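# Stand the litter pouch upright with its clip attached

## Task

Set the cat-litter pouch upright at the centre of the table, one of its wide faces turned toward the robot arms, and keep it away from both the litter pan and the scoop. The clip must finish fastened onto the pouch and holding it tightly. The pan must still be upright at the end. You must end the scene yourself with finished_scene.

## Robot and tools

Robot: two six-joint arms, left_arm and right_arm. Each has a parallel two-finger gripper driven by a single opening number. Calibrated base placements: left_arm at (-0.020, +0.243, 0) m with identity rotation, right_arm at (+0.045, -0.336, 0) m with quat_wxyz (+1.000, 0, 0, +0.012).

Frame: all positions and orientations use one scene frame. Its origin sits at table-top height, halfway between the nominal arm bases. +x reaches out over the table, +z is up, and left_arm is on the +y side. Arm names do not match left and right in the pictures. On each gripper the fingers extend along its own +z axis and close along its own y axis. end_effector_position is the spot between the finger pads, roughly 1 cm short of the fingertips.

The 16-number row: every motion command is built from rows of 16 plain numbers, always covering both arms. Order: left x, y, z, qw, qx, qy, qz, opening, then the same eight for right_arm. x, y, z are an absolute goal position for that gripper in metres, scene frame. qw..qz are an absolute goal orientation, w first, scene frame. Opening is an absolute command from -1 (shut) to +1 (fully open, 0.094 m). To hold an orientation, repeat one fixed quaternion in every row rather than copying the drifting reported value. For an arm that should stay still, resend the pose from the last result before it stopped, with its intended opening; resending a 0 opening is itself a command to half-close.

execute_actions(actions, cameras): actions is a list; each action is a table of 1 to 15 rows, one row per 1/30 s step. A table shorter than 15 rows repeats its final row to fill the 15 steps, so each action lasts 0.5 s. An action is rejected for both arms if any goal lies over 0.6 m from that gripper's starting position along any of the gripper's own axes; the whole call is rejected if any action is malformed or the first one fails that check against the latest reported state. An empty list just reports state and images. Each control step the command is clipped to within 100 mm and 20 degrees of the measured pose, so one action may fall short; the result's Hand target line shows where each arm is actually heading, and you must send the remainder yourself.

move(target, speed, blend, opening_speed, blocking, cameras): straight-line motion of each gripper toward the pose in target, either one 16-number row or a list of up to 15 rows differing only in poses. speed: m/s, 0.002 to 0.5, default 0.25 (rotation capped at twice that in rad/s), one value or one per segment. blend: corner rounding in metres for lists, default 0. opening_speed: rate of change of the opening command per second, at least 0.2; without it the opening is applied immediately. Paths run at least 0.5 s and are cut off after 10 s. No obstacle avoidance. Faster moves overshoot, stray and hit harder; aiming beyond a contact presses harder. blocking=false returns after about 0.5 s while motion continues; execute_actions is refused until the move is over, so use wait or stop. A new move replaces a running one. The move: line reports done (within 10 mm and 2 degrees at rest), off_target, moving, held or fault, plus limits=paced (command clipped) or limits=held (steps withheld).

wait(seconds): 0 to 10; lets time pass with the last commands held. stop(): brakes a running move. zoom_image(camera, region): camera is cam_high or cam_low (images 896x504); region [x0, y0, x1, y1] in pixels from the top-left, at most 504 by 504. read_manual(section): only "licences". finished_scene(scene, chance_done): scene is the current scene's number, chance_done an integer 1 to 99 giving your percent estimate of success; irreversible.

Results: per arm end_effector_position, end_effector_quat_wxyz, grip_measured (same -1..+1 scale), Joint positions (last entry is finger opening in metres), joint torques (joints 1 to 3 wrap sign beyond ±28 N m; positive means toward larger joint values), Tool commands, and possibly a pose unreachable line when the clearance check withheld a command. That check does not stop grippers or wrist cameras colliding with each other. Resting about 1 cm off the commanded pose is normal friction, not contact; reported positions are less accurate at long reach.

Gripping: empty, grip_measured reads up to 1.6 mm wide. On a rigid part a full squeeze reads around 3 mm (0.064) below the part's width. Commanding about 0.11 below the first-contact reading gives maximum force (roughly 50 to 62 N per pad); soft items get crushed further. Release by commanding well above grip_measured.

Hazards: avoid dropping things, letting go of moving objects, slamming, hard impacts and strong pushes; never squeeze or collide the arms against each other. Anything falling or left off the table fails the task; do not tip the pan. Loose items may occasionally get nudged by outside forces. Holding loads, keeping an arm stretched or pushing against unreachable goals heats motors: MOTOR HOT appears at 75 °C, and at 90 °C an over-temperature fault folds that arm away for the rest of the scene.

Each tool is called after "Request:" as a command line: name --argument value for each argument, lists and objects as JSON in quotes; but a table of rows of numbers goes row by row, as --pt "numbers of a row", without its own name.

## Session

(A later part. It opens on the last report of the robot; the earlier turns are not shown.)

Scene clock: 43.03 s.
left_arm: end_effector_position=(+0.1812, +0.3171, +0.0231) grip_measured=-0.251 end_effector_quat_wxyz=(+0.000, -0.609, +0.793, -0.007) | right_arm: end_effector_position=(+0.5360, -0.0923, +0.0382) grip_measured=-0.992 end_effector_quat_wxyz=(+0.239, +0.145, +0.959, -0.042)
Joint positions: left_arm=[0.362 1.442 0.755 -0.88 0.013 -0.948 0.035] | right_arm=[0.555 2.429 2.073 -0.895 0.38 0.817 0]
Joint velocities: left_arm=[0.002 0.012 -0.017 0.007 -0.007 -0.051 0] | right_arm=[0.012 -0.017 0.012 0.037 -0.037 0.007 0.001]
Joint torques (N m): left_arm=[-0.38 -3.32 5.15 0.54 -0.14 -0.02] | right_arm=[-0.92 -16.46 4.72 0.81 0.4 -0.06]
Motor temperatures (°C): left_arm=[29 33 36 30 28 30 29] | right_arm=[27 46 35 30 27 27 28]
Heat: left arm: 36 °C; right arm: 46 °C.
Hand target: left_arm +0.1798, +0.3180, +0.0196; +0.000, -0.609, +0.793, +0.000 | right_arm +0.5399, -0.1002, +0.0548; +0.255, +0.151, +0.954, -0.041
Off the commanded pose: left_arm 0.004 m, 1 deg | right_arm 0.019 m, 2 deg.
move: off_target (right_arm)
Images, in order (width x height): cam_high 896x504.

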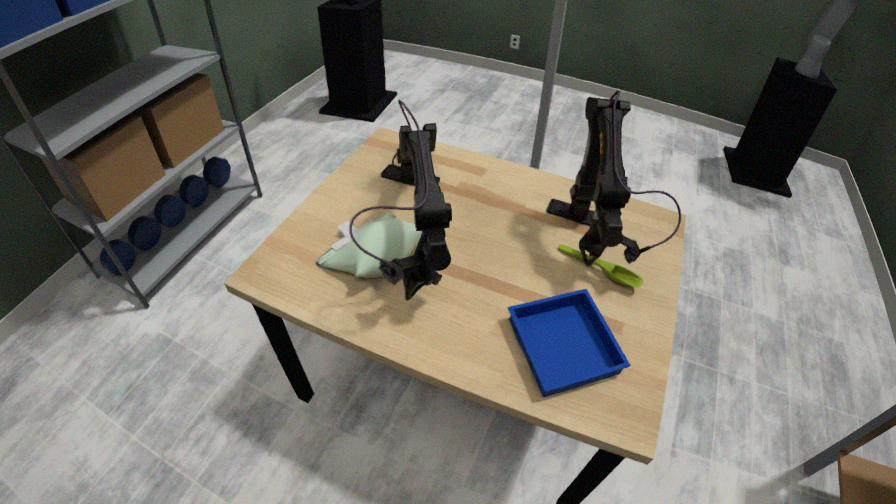

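Request:
move --pt "0.18 0.318 0.13 0 -0.6088 0.7934 0 -0.25 0.525 -0.195 0.068 0.2556 0.1511 0.954 -0.0405 -1" --speed 0.06 --cameras '["cam_high", "cam_low"]'

Scene clock: 47.80 s.
left_arm: end_effector_position=(+0.1793, +0.3164, +0.1202) grip_measured=-0.251 end_effector_quat_wxyz=(-0.016, -0.609, +0.793, -0.002) | right_arm: end_effector_position=(+0.5256, -0.1872, +0.0599) grip_measured=-0.992 end_effector_quat_wxyz=(+0.251, +0.147, +0.956, -0.039)
Joint positions: left_arm=[0.362 1.372 1.096 -1.325 0.013 -0.948 0.035] | right_arm=[0.389 2.14 1.655 -0.686 0.33 0.65 0]
Joint velocities: left_arm=[0.007 -0.007 -0.002 0.007 -0.007 0.037 0] | right_arm=[-0.002 0.002 -0.017 -0.051 0.037 -0.007 -0.001]
Joint torques (N m): left_arm=[-0.27 -5.42 8.16 0.3 -0.18 -0.07] | right_arm=[-1.14 -13.53 4.81 0.85 0.25 -0.1]
Motor temperatures (°C): left_arm=[29 33 36 30 28 30 29] | right_arm=[27 48 34 30 27 27 28]
Heat: left arm: 36 °C; right arm: 48 °C.
Hand target: left_arm +0.1810, +0.3183, +0.1297; +0.000, -0.609, +0.793, +0.000 | right_arm +0.5247, -0.1950, +0.0686; +0.258, +0.150, +0.954, -0.041
Off the commanded pose: left_arm 0.010 m, 2 deg | right_arm 0.011 m, 1 deg.
move: off_target (right_arm)

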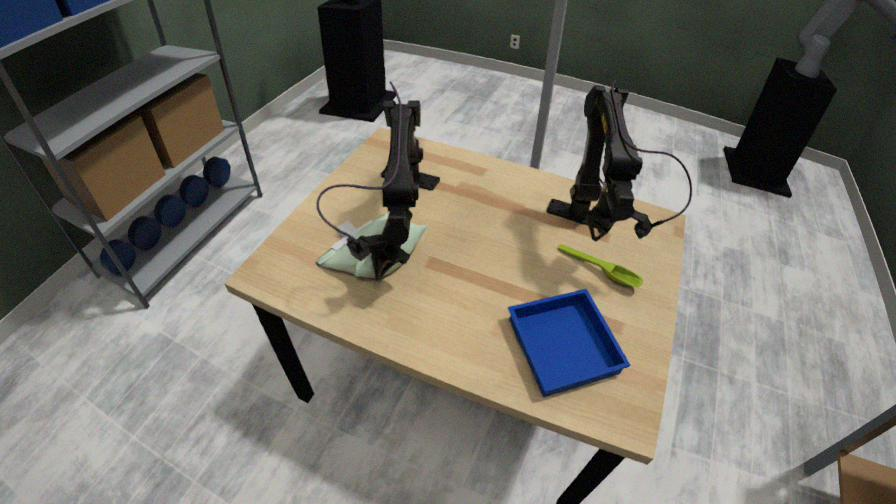

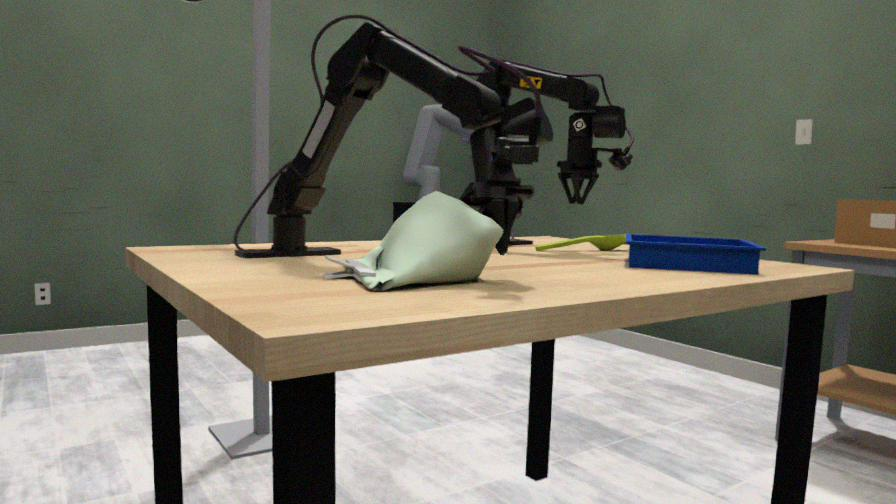

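Request:
zoom_image --camera "cam_high" --region '[290, 180, 490, 310]'

Request:
zoom_image --camera "cam_low" --region '[300, 160, 580, 310]'

Scaled by 2.520.

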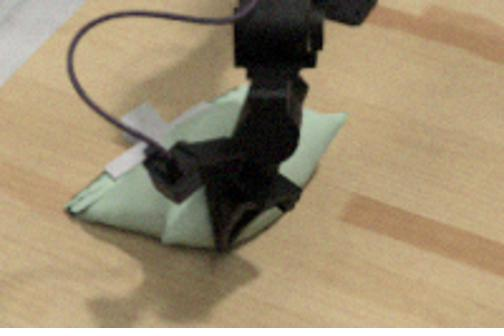

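Scaled by 1.800.

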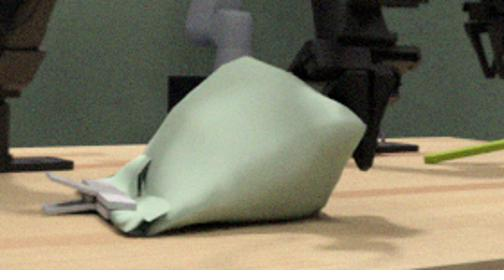

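Request:
move --pt "0.18 0.318 0.13 0 -0.6088 0.7934 0 -0.25 0.525 -0.225 0.068 0.2525 0.2083 0.9423 -0.0558 -1" --pt "0.18 0.318 0.13 0 -0.6088 0.7934 0 -0.25 0.525 -0.257 0.068 0.2481 0.2743 0.9261 -0.0735 -1" --speed 0.06 --blend 0.02 --cameras '["cam_high", "cam_low"]'

Scene clock: 50.90 s.
left_arm: end_effector_position=(+0.1789, +0.3162, +0.1211) grip_measured=-0.251 end_effector_quat_wxyz=(-0.015, -0.609, +0.793, -0.003) | right_arm: end_effector_position=(+0.5374, -0.2282, +0.0646) grip_measured=-0.992 end_effector_quat_wxyz=(+0.258, +0.260, +0.930, -0.030)
Joint positions: left_arm=[0.362 1.367 1.096 -1.326 0.013 -0.948 0.035] | right_arm=[0.307 2.132 1.655 -0.683 0.338 0.806 0]
Joint velocities: left_arm=[0.017 0.012 0.007 -0.066 -0.022 0.022 -0.001] | right_arm=[0.002 0.012 0.012 0.066 -0.007 -0.037 0.001]
Joint torques (N m): left_arm=[-0.51 -5.16 7.88 0.22 -0.16 -0.04] | right_arm=[-2.59 -13.19 4.92 0.32 0.8 0.01]
Motor temperatures (°C): left_arm=[29 33 37 30 28 30 28] | right_arm=[27 48 34 30 27 27 28]
Heat: left arm: 37 °C; right arm: 48 °C.
Hand target: left_arm +0.1801, +0.3180, +0.1297; +0.000, -0.609, +0.793, +0.000 | right_arm +0.5252, -0.2561, +0.0676; +0.249, +0.274, +0.926, -0.073
Off the commanded pose: left_arm 0.009 m, 2 deg | right_arm 0.032 m, 5 deg.
move: off_target (right_arm)

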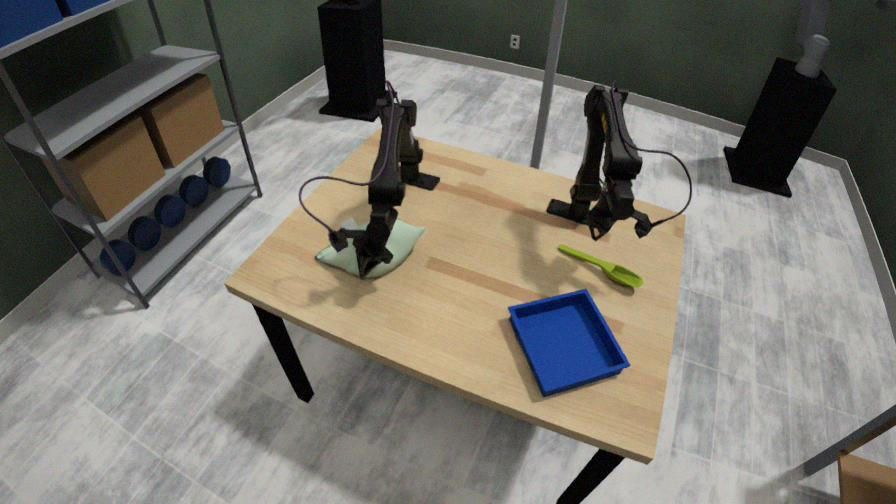

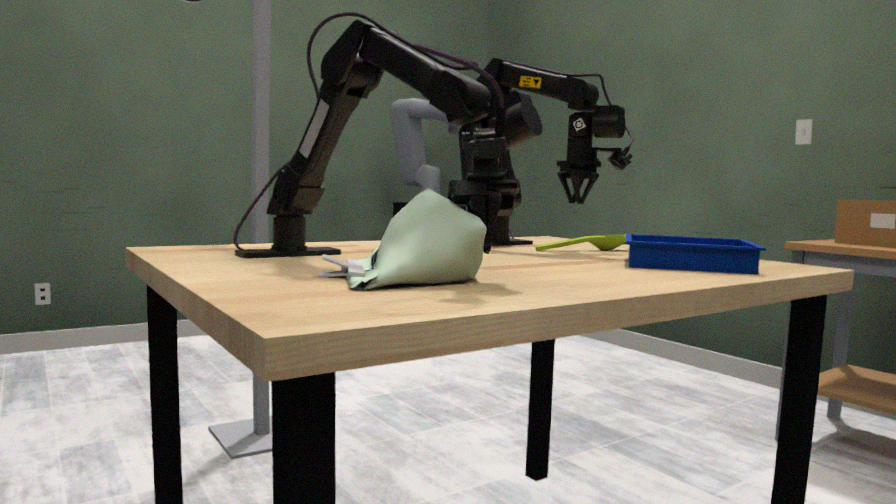

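Request:
move --pt "0.18 0.318 0.13 0 -0.6088 0.7934 0 -0.25 0.5145 -0.290 0.068 0.2391 0.3696 0.8924 -0.0990 -1" --pt "0.18 0.318 0.13 0 -0.6088 0.7934 0 -0.25 0.495 -0.332 0.068 0.2274 0.4609 0.8489 -0.1235 -1" --speed 0.06 --blend 0.02 --cameras '["cam_high", "cam_low"]'

Scene clock: 55.23 s.
left_arm: end_effector_position=(+0.1788, +0.3162, +0.1211) grip_measured=-0.251 end_effector_quat_wxyz=(-0.015, -0.609, +0.793, -0.002) | right_arm: end_effector_position=(+0.5217, -0.3084, +0.0658) grip_measured=-0.992 end_effector_quat_wxyz=(+0.251, +0.459, +0.849, -0.073)
Joint positions: left_arm=[0.362 1.367 1.096 -1.327 0.013 -0.948 0.035] | right_arm=[0.19 2.111 1.637 -0.787 0.437 1.136 0]
Joint velocities: left_arm=[0.002 0.007 0.002 -0.081 -0.007 0.022 0] | right_arm=[-0.002 -0.002 -0.027 0.022 -0.037 -0.007 -0.001]
Joint torques (N m): left_arm=[-0.23 -5.15 7.97 0.25 -0.15 -0.05] | right_arm=[-2.18 -12.88 4.01 -0.11 0.77 -0.01]
Motor temperatures (°C): left_arm=[29 32 37 30 28 30 28] | right_arm=[27 49 34 29 27 27 28]
Heat: left arm: 37 °C; right arm: 49 °C.
Hand target: left_arm +0.1800, +0.3180, +0.1297; +0.000, -0.609, +0.793, +0.000 | right_arm +0.4961, -0.3309, +0.0671; +0.229, +0.461, +0.848, -0.122
Off the commanded pose: left_arm 0.009 m, 2 deg | right_arm 0.036 m, 6 deg.
move: off_target (right_arm)

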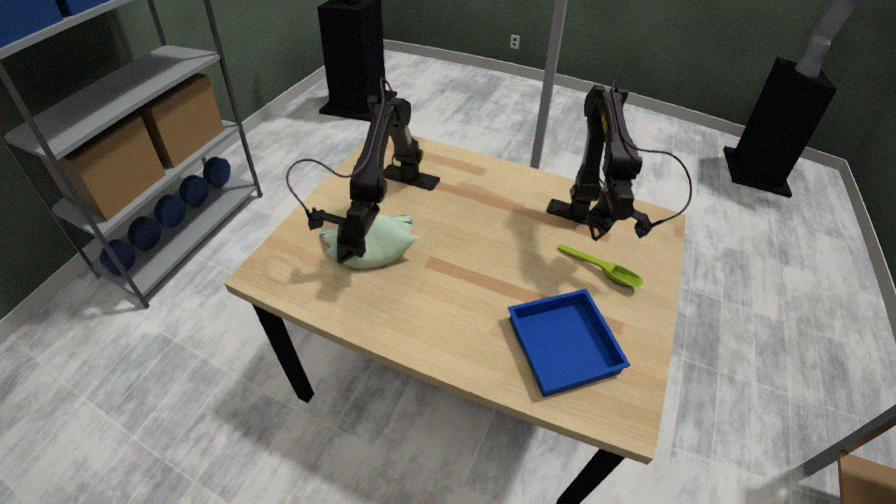

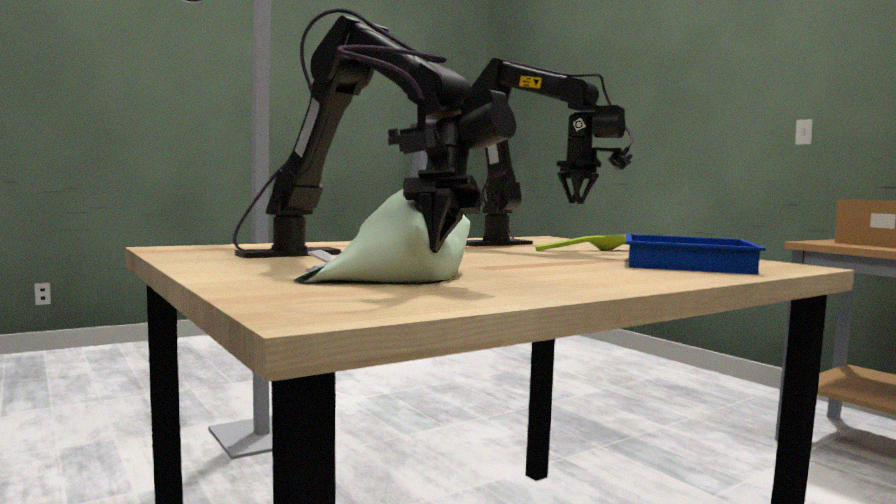

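Request:
zoom_image --camera "cam_high" --region '[290, 160, 470, 290]'

Request:
zoom_image --camera "cam_low" --region '[270, 160, 510, 310]'

Scaled by 2.800.

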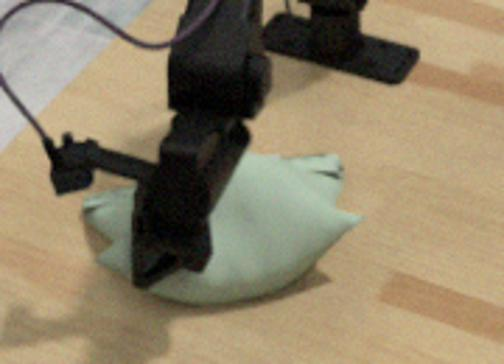

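Scaled by 2.100.

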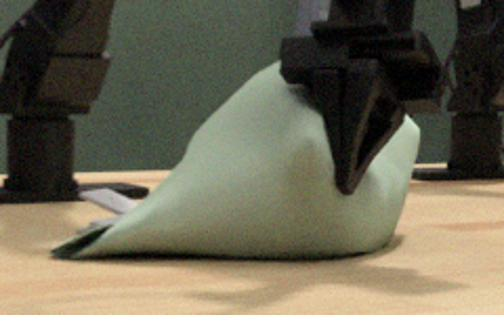

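Request:
move --pt "0.18 0.318 0.13 0 -0.6088 0.7934 0 -0.25 0.4795 -0.366 0.068 0.2171 0.5261 0.8101 -0.1410 -1" --speed 0.06 --cameras '["cam_high", "cam_low"]'

Scene clock: 57.90 s.
left_arm: end_effector_position=(+0.1788, +0.3162, +0.1211) grip_measured=-0.251 end_effector_quat_wxyz=(-0.015, -0.609, +0.793, -0.002) | right_arm: end_effector_position=(+0.5074, -0.3441, +0.0664) grip_measured=-0.992 end_effector_quat_wxyz=(+0.239, +0.525, +0.811, -0.091)
Joint positions: left_arm=[0.362 1.367 1.096 -1.327 0.013 -0.948 0.035] | right_arm=[0.126 2.093 1.62 -0.838 0.453 1.239 0]
Joint velocities: left_arm=[-0.002 -0.012 -0.002 -0.051 0.037 -0.022 -0.001] | right_arm=[-0.007 -0.007 0.002 0.066 -0.007 0.022 0]
Joint torques (N m): left_arm=[-0.46 -5.24 7.66 0.27 -0.17 -0.02] | right_arm=[-2.3 -12.52 3.89 -0.18 0.76 -0.1]
Motor temperatures (°C): left_arm=[29 32 37 30 28 30 28] | right_arm=[27 49 34 29 27 27 28]
Heat: left arm: 37 °C; right arm: 49 °C.
Hand target: left_arm +0.1800, +0.3180, +0.1297; +0.000, -0.609, +0.793, +0.000 | right_arm +0.4808, -0.3648, +0.0674; +0.218, +0.526, +0.810, -0.140
Off the commanded pose: left_arm 0.009 m, 2 deg | right_arm 0.035 m, 6 deg.
move: off_target (right_arm)

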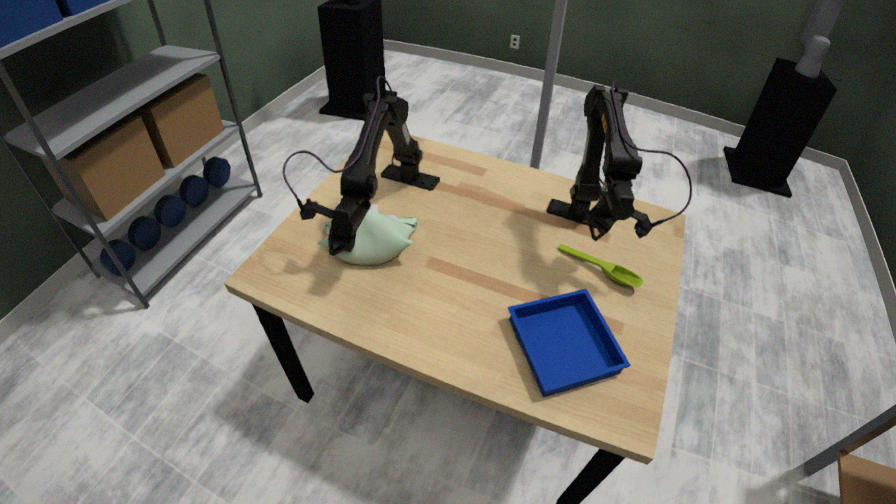

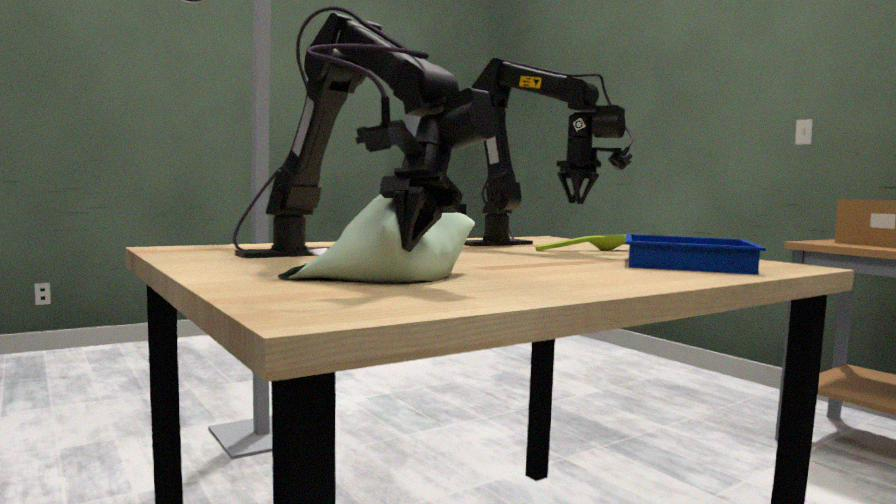

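Request:
move --pt "0.19 0.25 0.25 0 -0.6088 0.7934 0 -0.25 0.545 -0.295 0.09 0.2171 0.5261 0.8101 -0.1410 -1" --pt "0.25 0.0 0.25 0.2575 -0.4286 0.7423 -0.4460 -0.25 0.52 -0.30 0.27 0.2171 0.5261 0.8101 -0.1410 -1" --speed 0.12 --blend 0.02 --cameras '["cam_high", "cam_low"]'

Scene clock: 65.17 s.
left_arm: end_effector_position=(+0.2483, +0.0006, +0.2512) grip_measured=-0.251 end_effector_quat_wxyz=(+0.248, -0.422, +0.750, -0.445) | right_arm: end_effector_position=(+0.5246, -0.2995, +0.2477) grip_measured=-0.992 end_effector_quat_wxyz=(+0.295, +0.494, +0.815, -0.071)
Joint positions: left_arm=[-0.876 1.086 0.925 -0.363 -0.284 -1.736 0.035] | right_arm=[0.235 2.238 2.555 -1.544 0.522 1.257 0]
Joint velocities: left_arm=[0.007 -0.012 -0.012 0.051 -0.007 0.051 -0.001] | right_arm=[-0.002 0.007 0.002 -0.022 0.037 -0.022 -0.002]
Joint torques (N m): left_arm=[-0.39 -2.1 6.54 1.93 -0.24 0.11] | right_arm=[0.79 -13.55 7.6 0.57 0.52 -0.07]
Motor temperatures (°C): left_arm=[29 32 37 31 28 30 28] | right_arm=[27 49 35 29 27 27 28]
Heat: left arm: 37 °C; right arm: 49 °C.
Hand target: left_arm +0.2483, +0.0017, +0.2446; +0.254, -0.419, +0.755, -0.436 | right_arm +0.5187, -0.3005, +0.2691; +0.315, +0.490, +0.810, -0.067
Off the commanded pose: left_arm 0.002 m, 2 deg | right_arm 0.023 m, 13 deg.
joint sent to its limit (right arm) — joint 4 (wrist pitch), lower limit. The joint targets are off in orientation, not in position.
move: off_target (right_arm)

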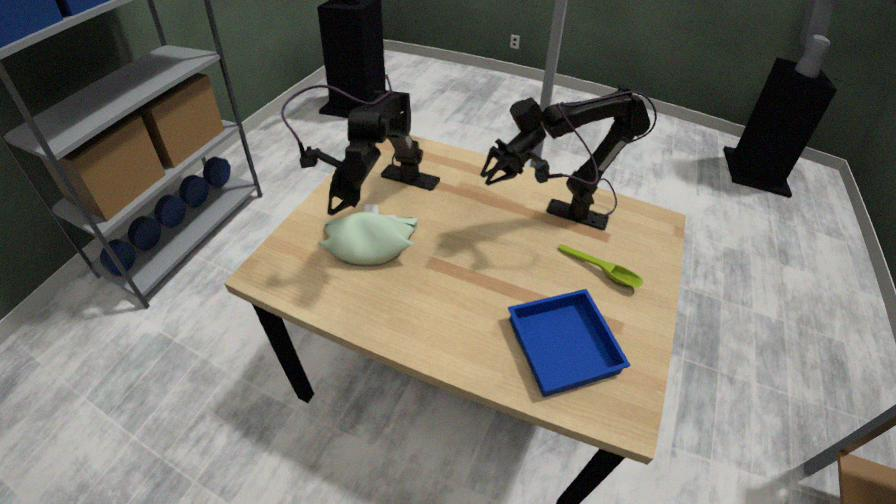

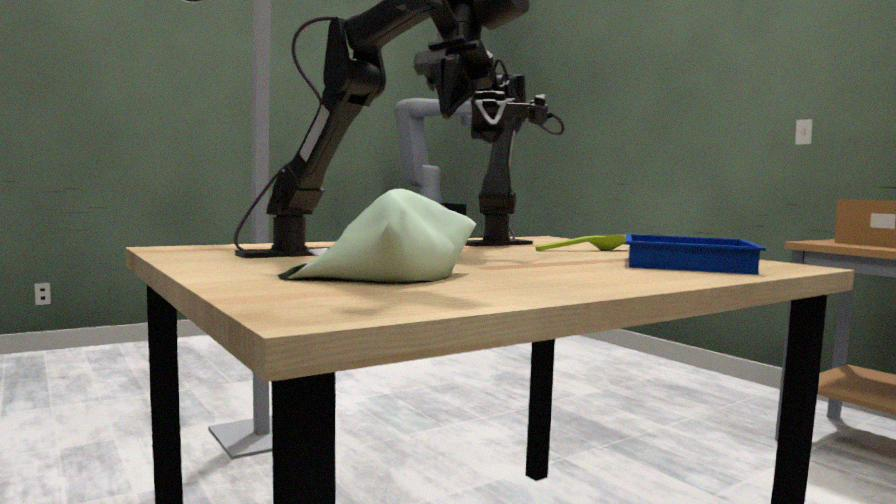

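Request:
zoom_image --camera "cam_high" --region '[300, 180, 440, 280]'

Request:
zoom_image --camera "cam_low" --region '[260, 170, 500, 300]'

Scaled by 3.600.

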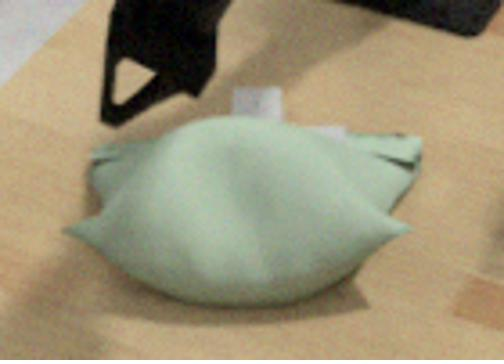

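Scaled by 2.100.

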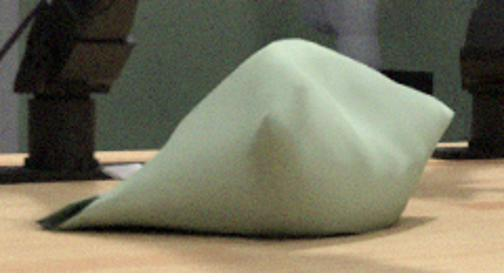

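Request:
zoom_image --camera "cam_high" --region '[380, 195, 440, 255]'

Request:
zoom_image --camera "cam_high" --region '[305, 195, 365, 255]'

Request:
zoom_image --camera "cam_low" --region '[270, 230, 350, 290]'

Scaled by 8.400.

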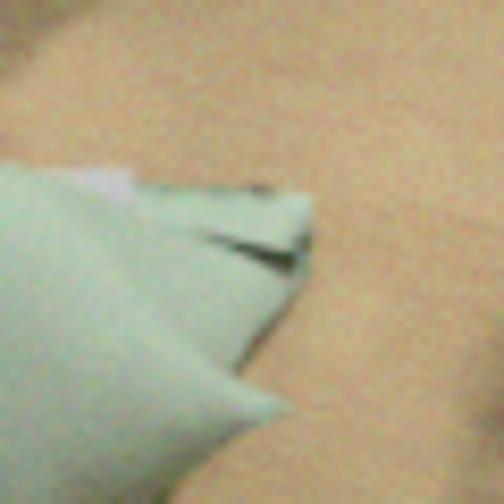

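Scaled by 8.400.

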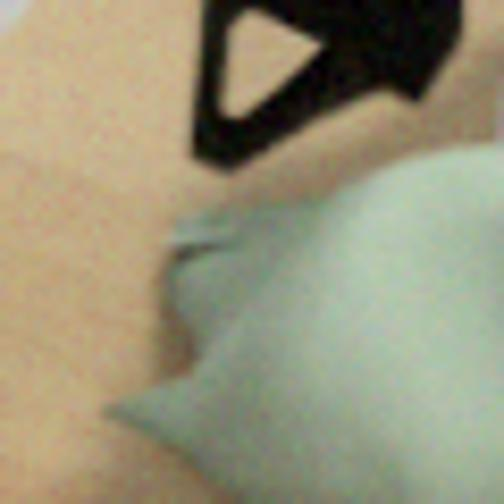

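Scaled by 6.300.

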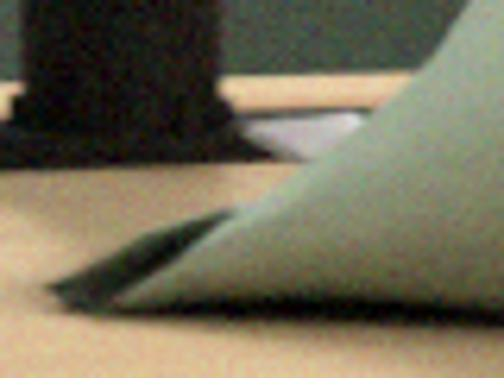

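Request:
move --pt "0.285 -0.055 0.17 0.2113 -0.3660 0.7849 -0.4532 0.2 0.42 -0.40 0.26 0.2584 0.5163 0.8020 0.1535 -0.23" --pt "0.329 -0.111 0.095 0.2113 -0.3660 0.7849 -0.4532 0.2 0.25 -0.49 0.14 0.2768 0.4606 0.7229 0.4344 -0.23" --speed 0.2 --blend 0.03 --cameras '["cam_high", "cam_low"]'

Scene clock: 75.77 s.
left_arm: end_effector_position=(+0.3223, -0.1031, +0.0886) grip_measured=+0.199 end_effector_quat_wxyz=(+0.205, -0.371, +0.788, -0.447) | right_arm: end_effector_position=(+0.2438, -0.4860, +0.1364) grip_measured=-0.232 end_effector_quat_wxyz=(+0.272, +0.466, +0.727, +0.425)
Joint positions: left_arm=[-0.835 1.794 0.873 0.374 -0.114 -1.65 0.056] | right_arm=[-1.336 1.528 0.917 -1.257 -1.032 -0.342 0.036]
Joint velocities: left_arm=[0.007 0.002 0.007 -0.051 -0.037 -0.051 -0.001] | right_arm=[-0.002 -0.012 0.002 0.007 0.11 0.007 -0.001]
Joint torques (N m): left_arm=[-0.34 -6.57 8.53 1.99 -0.17 0.05] | right_arm=[-0.64 -4.1 7.53 -0.35 -0.81 -0.24]
Motor temperatures (°C): left_arm=[29 32 37 32 28 30 28] | right_arm=[27 47 36 29 27 27 28]
Heat: left arm: 37 °C; right arm: 47 °C.
Hand target: left_arm +0.3263, -0.1098, +0.0938; +0.210, -0.367, +0.785, -0.453 | right_arm +0.2463, -0.4934, +0.1430; +0.288, +0.459, +0.726, +0.424
Off the commanded pose: left_arm 0.012 m, 1 deg | right_arm 0.008 m, 1 deg.
move: off_target (left_arm)

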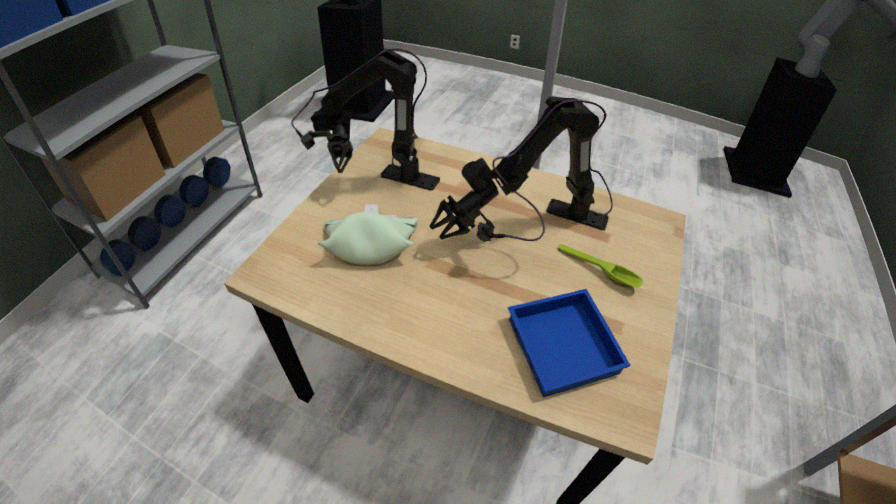

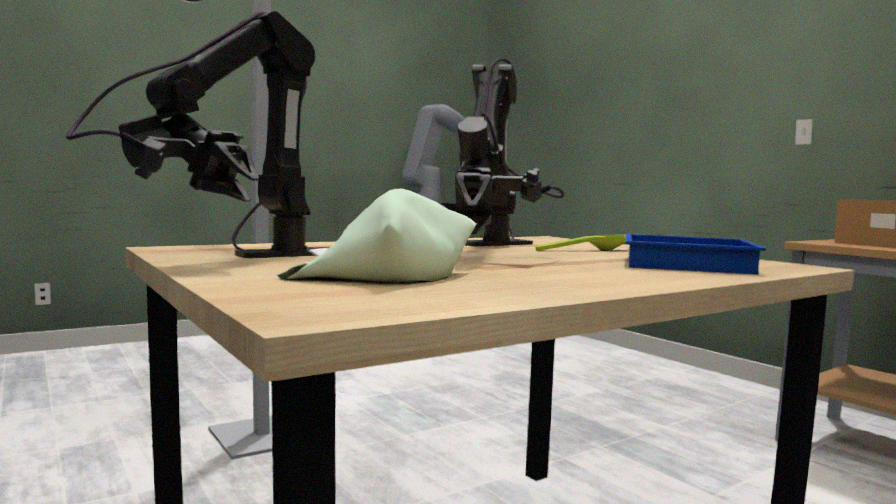

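Request:
zoom_image --camera "cam_high" --region '[370, 170, 510, 270]'

Request:
zoom_image --camera "cam_low" --region '[400, 150, 560, 280]'

Scaled by 3.600.

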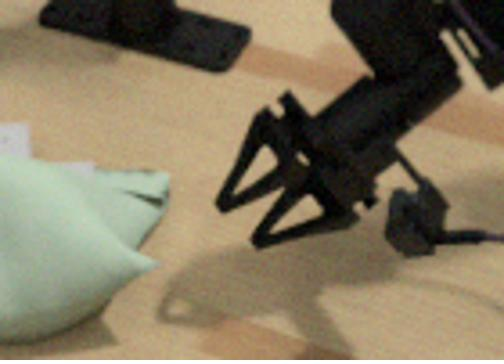

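Scaled by 3.150.

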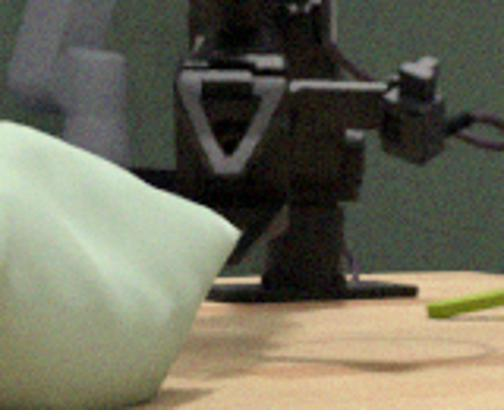

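Request:
move --target '[0.384, -0.156, 0.076, 0.2113, -0.3660, 0.7849, -0.4532, 0.2, 0.25, -0.49, 0.14, 0.2768, 0.4606, 0.7229, 0.4344, -0.23]' --speed 0.08 --cameras '["cam_high", "cam_low"]'

Scene clock: 77.83 s.
left_arm: end_effector_position=(+0.3792, -0.1559, +0.0804) grip_measured=+0.199 end_effector_quat_wxyz=(+0.210, -0.368, +0.779, -0.462) | right_arm: end_effector_position=(+0.2447, -0.4856, +0.1342) grip_measured=-0.232 end_effector_quat_wxyz=(+0.266, +0.469, +0.723, +0.432)
Joint positions: left_arm=[-0.819 2.063 1.184 0.369 -0.101 -1.641 0.056] | right_arm=[-1.333 1.543 0.917 -1.258 -1.035 -0.338 0.036]
Joint velocities: left_arm=[-0.012 0.007 0.002 -0.051 0.007 -0.11 -0.001] | right_arm=[-0.002 -0.012 -0.012 0.081 0.051 -0.066 -0.001]
Joint torques (N m): left_arm=[0.5 -8.57 8.77 1.65 -0.01 0.14] | right_arm=[0.76 -4.19 6.83 -0.4 -0.83 -0.07]
Motor temperatures (°C): left_arm=[29 32 37 33 28 30 28] | right_arm=[27 46 36 29 27 27 28]
Heat: left arm: 37 °C; right arm: 46 °C.
Hand target: left_arm +0.3835, -0.1562, +0.0752; +0.211, -0.366, +0.785, -0.454 | right_arm +0.2497, -0.4898, +0.1400; +0.277, +0.461, +0.723, +0.434
Off the commanded pose: left_arm 0.007 m, 1 deg | right_arm 0.009 m, 2 deg.
move: done

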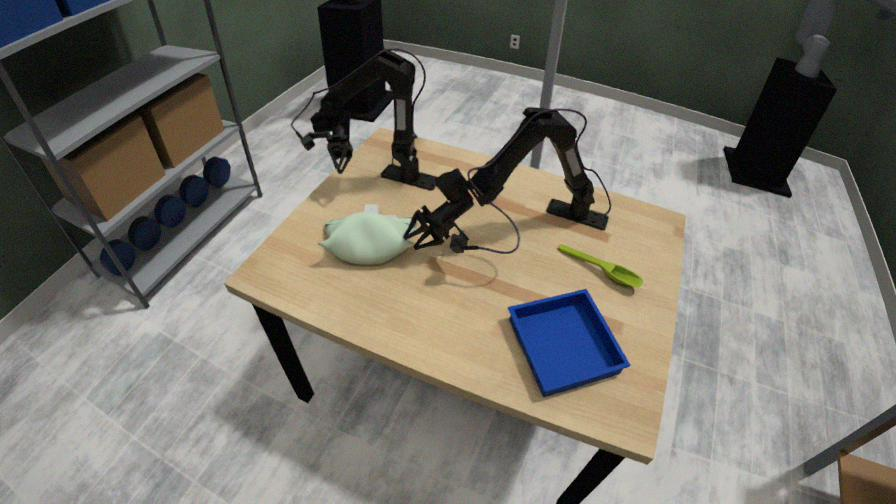

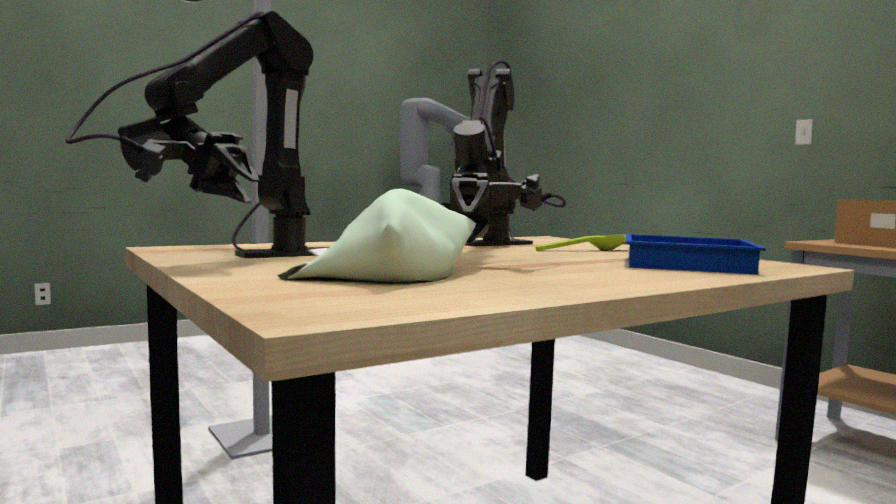

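Request:
zoom_image --camera "cam_high" --region '[380, 190, 460, 270]'

Request:
zoom_image --camera "cam_low" --region '[420, 160, 540, 280]'

Scaled by 6.300.

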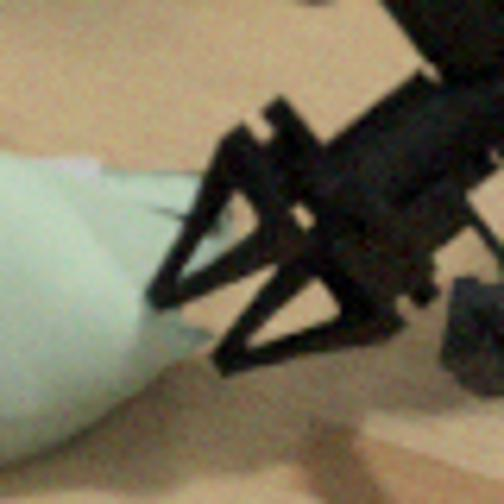

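Scaled by 4.200.

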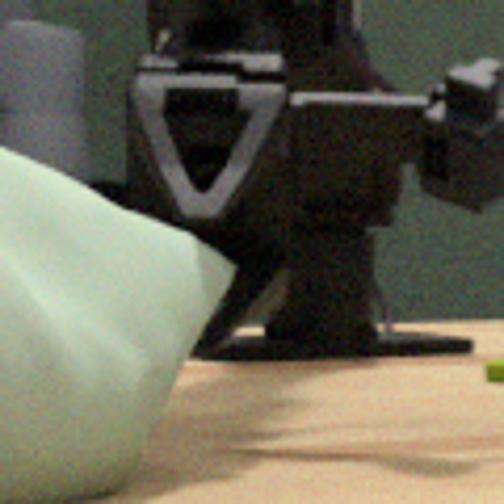

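Request:
move --target '[0.384, -0.156, 0.074, 0.2113, -0.3660, 0.7849, -0.4532, -0.75, 0.25, -0.49, 0.14, 0.2768, 0.4606, 0.7229, 0.4344, -0.23]' --speed 0.05 --opening_speed 0.8 --cameras '["cam_high", "cam_low"]'

Scene clock: 79.53 s.
left_arm: end_effector_position=(+0.3799, -0.1565, +0.0817) grip_measured=-0.748 end_effector_quat_wxyz=(+0.210, -0.367, +0.779, -0.463) | right_arm: end_effector_position=(+0.2447, -0.4856, +0.1343) grip_measured=-0.232 end_effector_quat_wxyz=(+0.267, +0.469, +0.723, +0.432)
Joint positions: left_arm=[-0.818 2.063 1.189 0.366 -0.099 -1.639 0.012] | right_arm=[-1.333 1.543 0.917 -1.258 -1.036 -0.338 0.036]
Joint velocities: left_arm=[-0.017 0.002 -0.017 0.066 0.037 -0.037 0.001] | right_arm=[-0.002 0.007 -0.002 -0.007 -0.007 0.022 0]
Joint torques (N m): left_arm=[0.47 -8.58 8.18 1.79 -0.01 0.11] | right_arm=[0.58 -3.88 6.87 -0.4 -0.85 -0.11]
Motor temperatures (°C): left_arm=[29 32 37 33 28 30 28] | right_arm=[27 46 36 29 27 27 28]
Heat: left arm: 37 °C; right arm: 46 °C.
Hand target: left_arm +0.3836, -0.1558, +0.0741; +0.211, -0.366, +0.785, -0.453 | right_arm +0.2497, -0.4899, +0.1401; +0.277, +0.461, +0.723, +0.434
Off the commanded pose: left_arm 0.009 m, 1 deg | right_arm 0.009 m, 2 deg.
move: done

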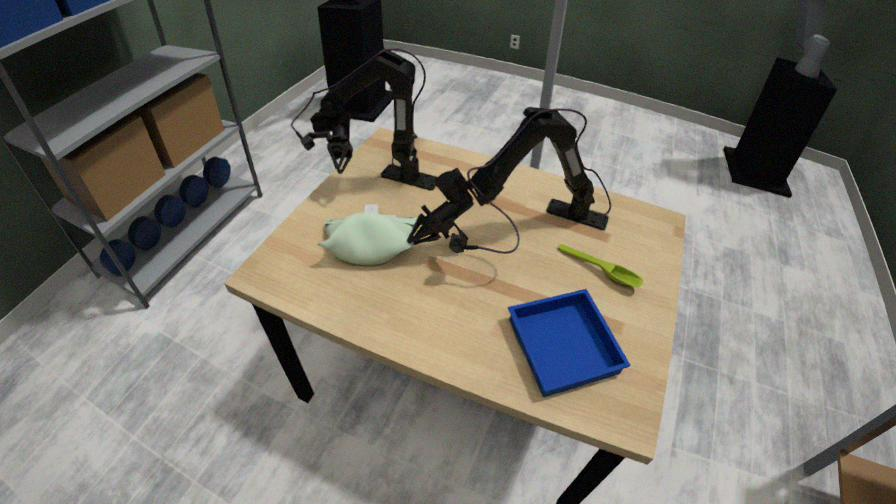

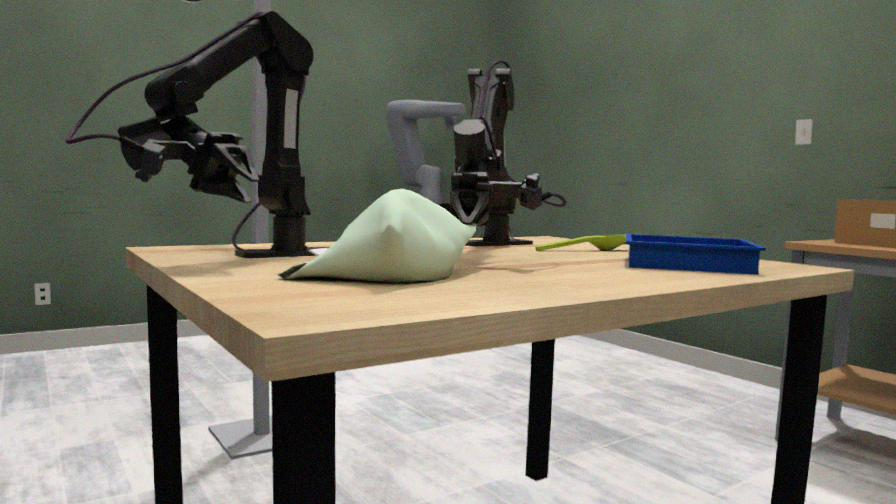

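Request:
move --target '[0.384, -0.156, 0.074, 0.2113, -0.3660, 0.7849, -0.4532, -1, 0.25, -0.49, 0.14, 0.2768, 0.4606, 0.7229, 0.4344, -0.23]' --speed 0.05 --opening_speed 0.6 --cameras '["cam_high"]'

Request:
zoom_image --camera "cam_high" --region '[380, 190, 460, 270]'

Scene clock: 80.37 s.
left_arm: end_effector_position=(+0.3793, -0.1568, +0.0812) grip_measured=-0.991 end_effector_quat_wxyz=(+0.209, -0.366, +0.780, -0.462) | right_arm: end_effector_position=(+0.2447, -0.4856, +0.1343) grip_measured=-0.232 end_effector_quat_wxyz=(+0.267, +0.469, +0.723, +0.432)
Joint positions: left_arm=[-0.818 2.063 1.189 0.364 -0.096 -1.639 0] | right_arm=[-1.333 1.543 0.917 -1.258 -1.036 -0.338 0.036]
Joint velocities: left_arm=[0.007 -0.032 -0.002 -0.066 0.037 0.066 0] | right_arm=[-0.007 -0.012 -0.007 -0.022 0.022 -0.022 0]
Joint torques (N m): left_arm=[0.4 -8.4 8.21 1.8 -0.02 0.12] | right_arm=[0.81 -4.29 7.1 -0.35 -0.83 -0.05]
Motor temperatures (°C): left_arm=[29 32 37 33 28 30 28] | right_arm=[27 45 36 29 27 27 28]
Heat: left arm: 37 °C; right arm: 45 °C.
Hand target: left_arm +0.3837, -0.1557, +0.0740; +0.211, -0.366, +0.785, -0.453 | right_arm +0.2497, -0.4899, +0.1401; +0.277, +0.461, +0.723, +0.434
Off the commanded pose: left_arm 0.009 m, 1 deg | right_arm 0.009 m, 2 deg.
move: done
Images, in order (width x height): cam_high 896x504.

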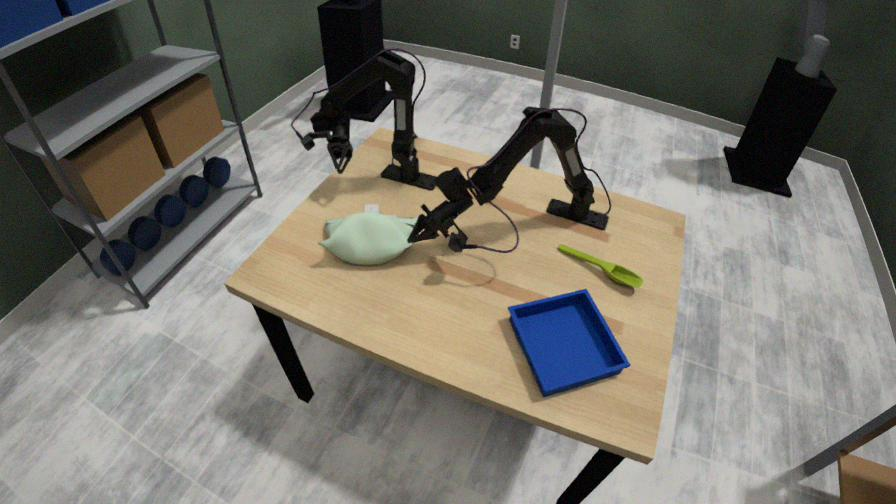

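Scaled by 6.300.

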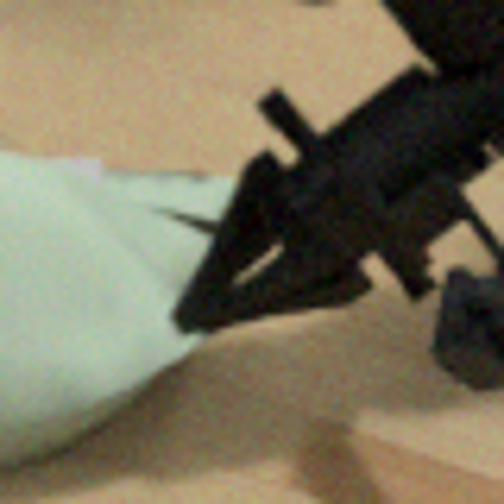

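Request:
move --target '[0.434, -0.160, 0.077, 0.1628, -0.2819, 0.8189, -0.4728, -1, 0.25, -0.49, 0.14, 0.2768, 0.4606, 0.7229, 0.4344, -0.23]' --speed 0.06 --cameras '["cam_high", "cam_low"]'

Scene clock: 82.77 s.
left_arm: end_effector_position=(+0.4249, -0.1610, +0.0824) grip_measured=-0.991 end_effector_quat_wxyz=(+0.154, -0.284, +0.817, -0.478) | right_arm: end_effector_position=(+0.2447, -0.4856, +0.1343) grip_measured=-0.232 end_effector_quat_wxyz=(+0.267, +0.469, +0.723, +0.432)
Joint positions: left_arm=[-0.675 2.182 1.408 0.242 0.215 -1.468 0] | right_arm=[-1.333 1.543 0.917 -1.258 -1.036 -0.338 0.036]
Joint velocities: left_arm=[-0.012 -0.012 -0.002 0.037 0.007 -0.051 0.001] | right_arm=[0.002 0.002 0.007 -0.022 -0.037 -0.022 0]
Joint torques (N m): left_arm=[0.53 -9.25 9.31 1.86 -0.02 0.16] | right_arm=[0.77 -4.08 6.94 -0.35 -0.79 -0.1]
Motor temperatures (°C): left_arm=[29 33 37 33 28 30 28] | right_arm=[27 44 36 29 27 27 28]
Heat: left arm: 37 °C; right arm: 44 °C.
Hand target: left_arm +0.4330, -0.1601, +0.0770; +0.161, -0.283, +0.819, -0.473 | right_arm +0.2497, -0.4899, +0.1401; +0.277, +0.461, +0.723, +0.434
Off the commanded pose: left_arm 0.011 m, 1 deg | right_arm 0.009 m, 2 deg.
move: off_target (left_arm)

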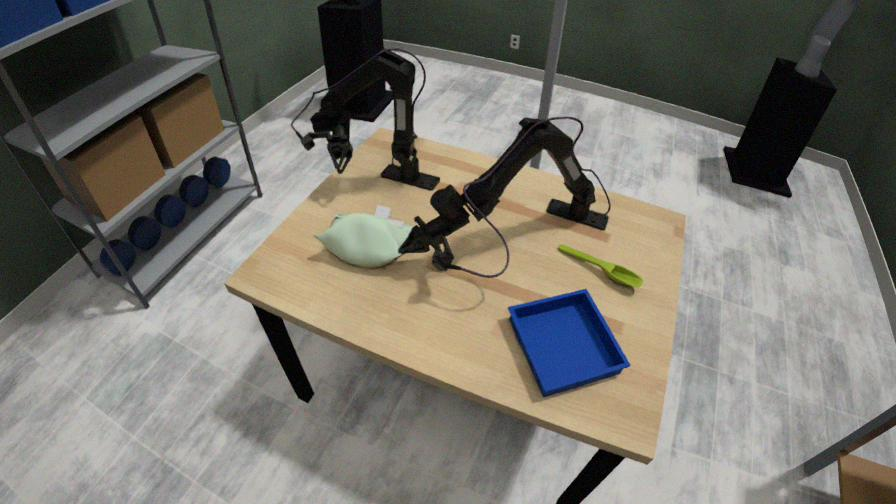

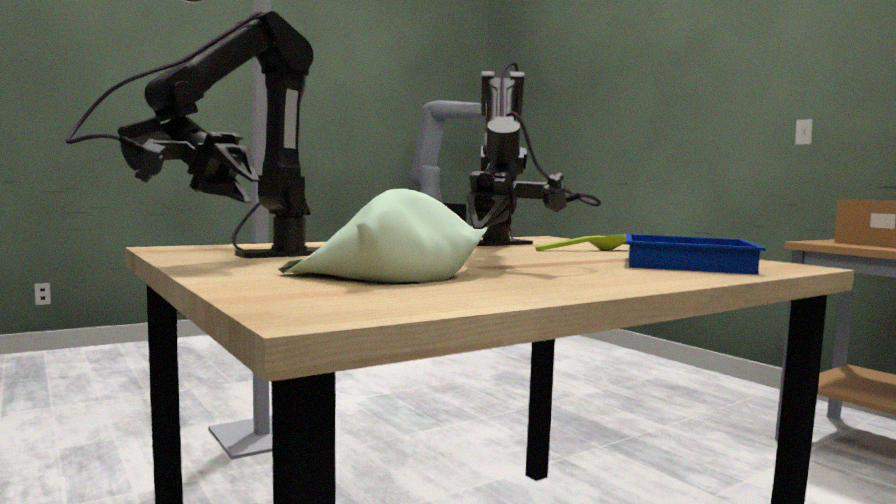

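Request:
move --target '[0.497, -0.178, 0.079, 0.1210, -0.2096, 0.8403, -0.4851, -1, 0.25, -0.49, 0.14, 0.2768, 0.4606, 0.7229, 0.4344, -0.23]' --speed 0.06 --cameras '["cam_high", "cam_low"]'

Scene clock: 84.93 s.
left_arm: end_effector_position=(+0.4818, -0.1825, +0.0841) grip_measured=-0.991 end_effector_quat_wxyz=(+0.101, -0.205, +0.842, -0.489) | right_arm: end_effector_position=(+0.2447, -0.4856, +0.1343) grip_measured=-0.232 end_effector_quat_wxyz=(+0.267, +0.469, +0.723, +0.432)
Joint positions: left_arm=[-0.583 2.442 1.897 -0.05 0.466 -1.311 0] | right_arm=[-1.333 1.543 0.917 -1.258 -1.036 -0.338 0.036]
Joint velocities: left_arm=[0.017 0.007 0.002 -0.081 -0.022 0.066 -0.001] | right_arm=[-0.017 0.007 -0.022 0.007 0.022 0.007 0]
Joint torques (N m): left_arm=[0.69 -11.22 9.88 1.97 -0.2 0.08] | right_arm=[0.79 -3.99 6.97 -0.35 -0.81 -0.04]
Motor temperatures (°C): left_arm=[29 34 38 34 28 30 28] | right_arm=[27 44 37 29 27 27 28]
Heat: left arm: 38 °C; right arm: 44 °C.
Hand target: left_arm +0.4958, -0.1776, +0.0790; +0.120, -0.211, +0.840, -0.485 | right_arm +0.2497, -0.4899, +0.1401; +0.277, +0.461, +0.723, +0.434
Off the commanded pose: left_arm 0.017 m, 2 deg | right_arm 0.009 m, 2 deg.
move: off_target (left_arm)

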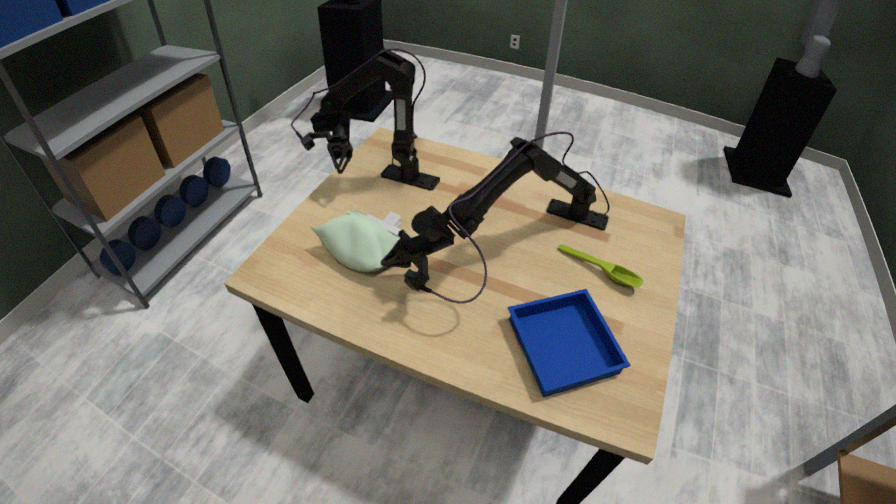

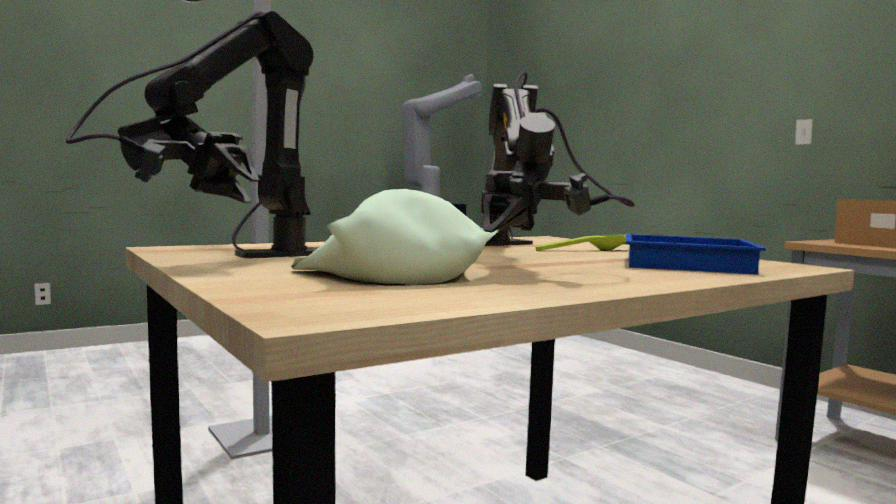

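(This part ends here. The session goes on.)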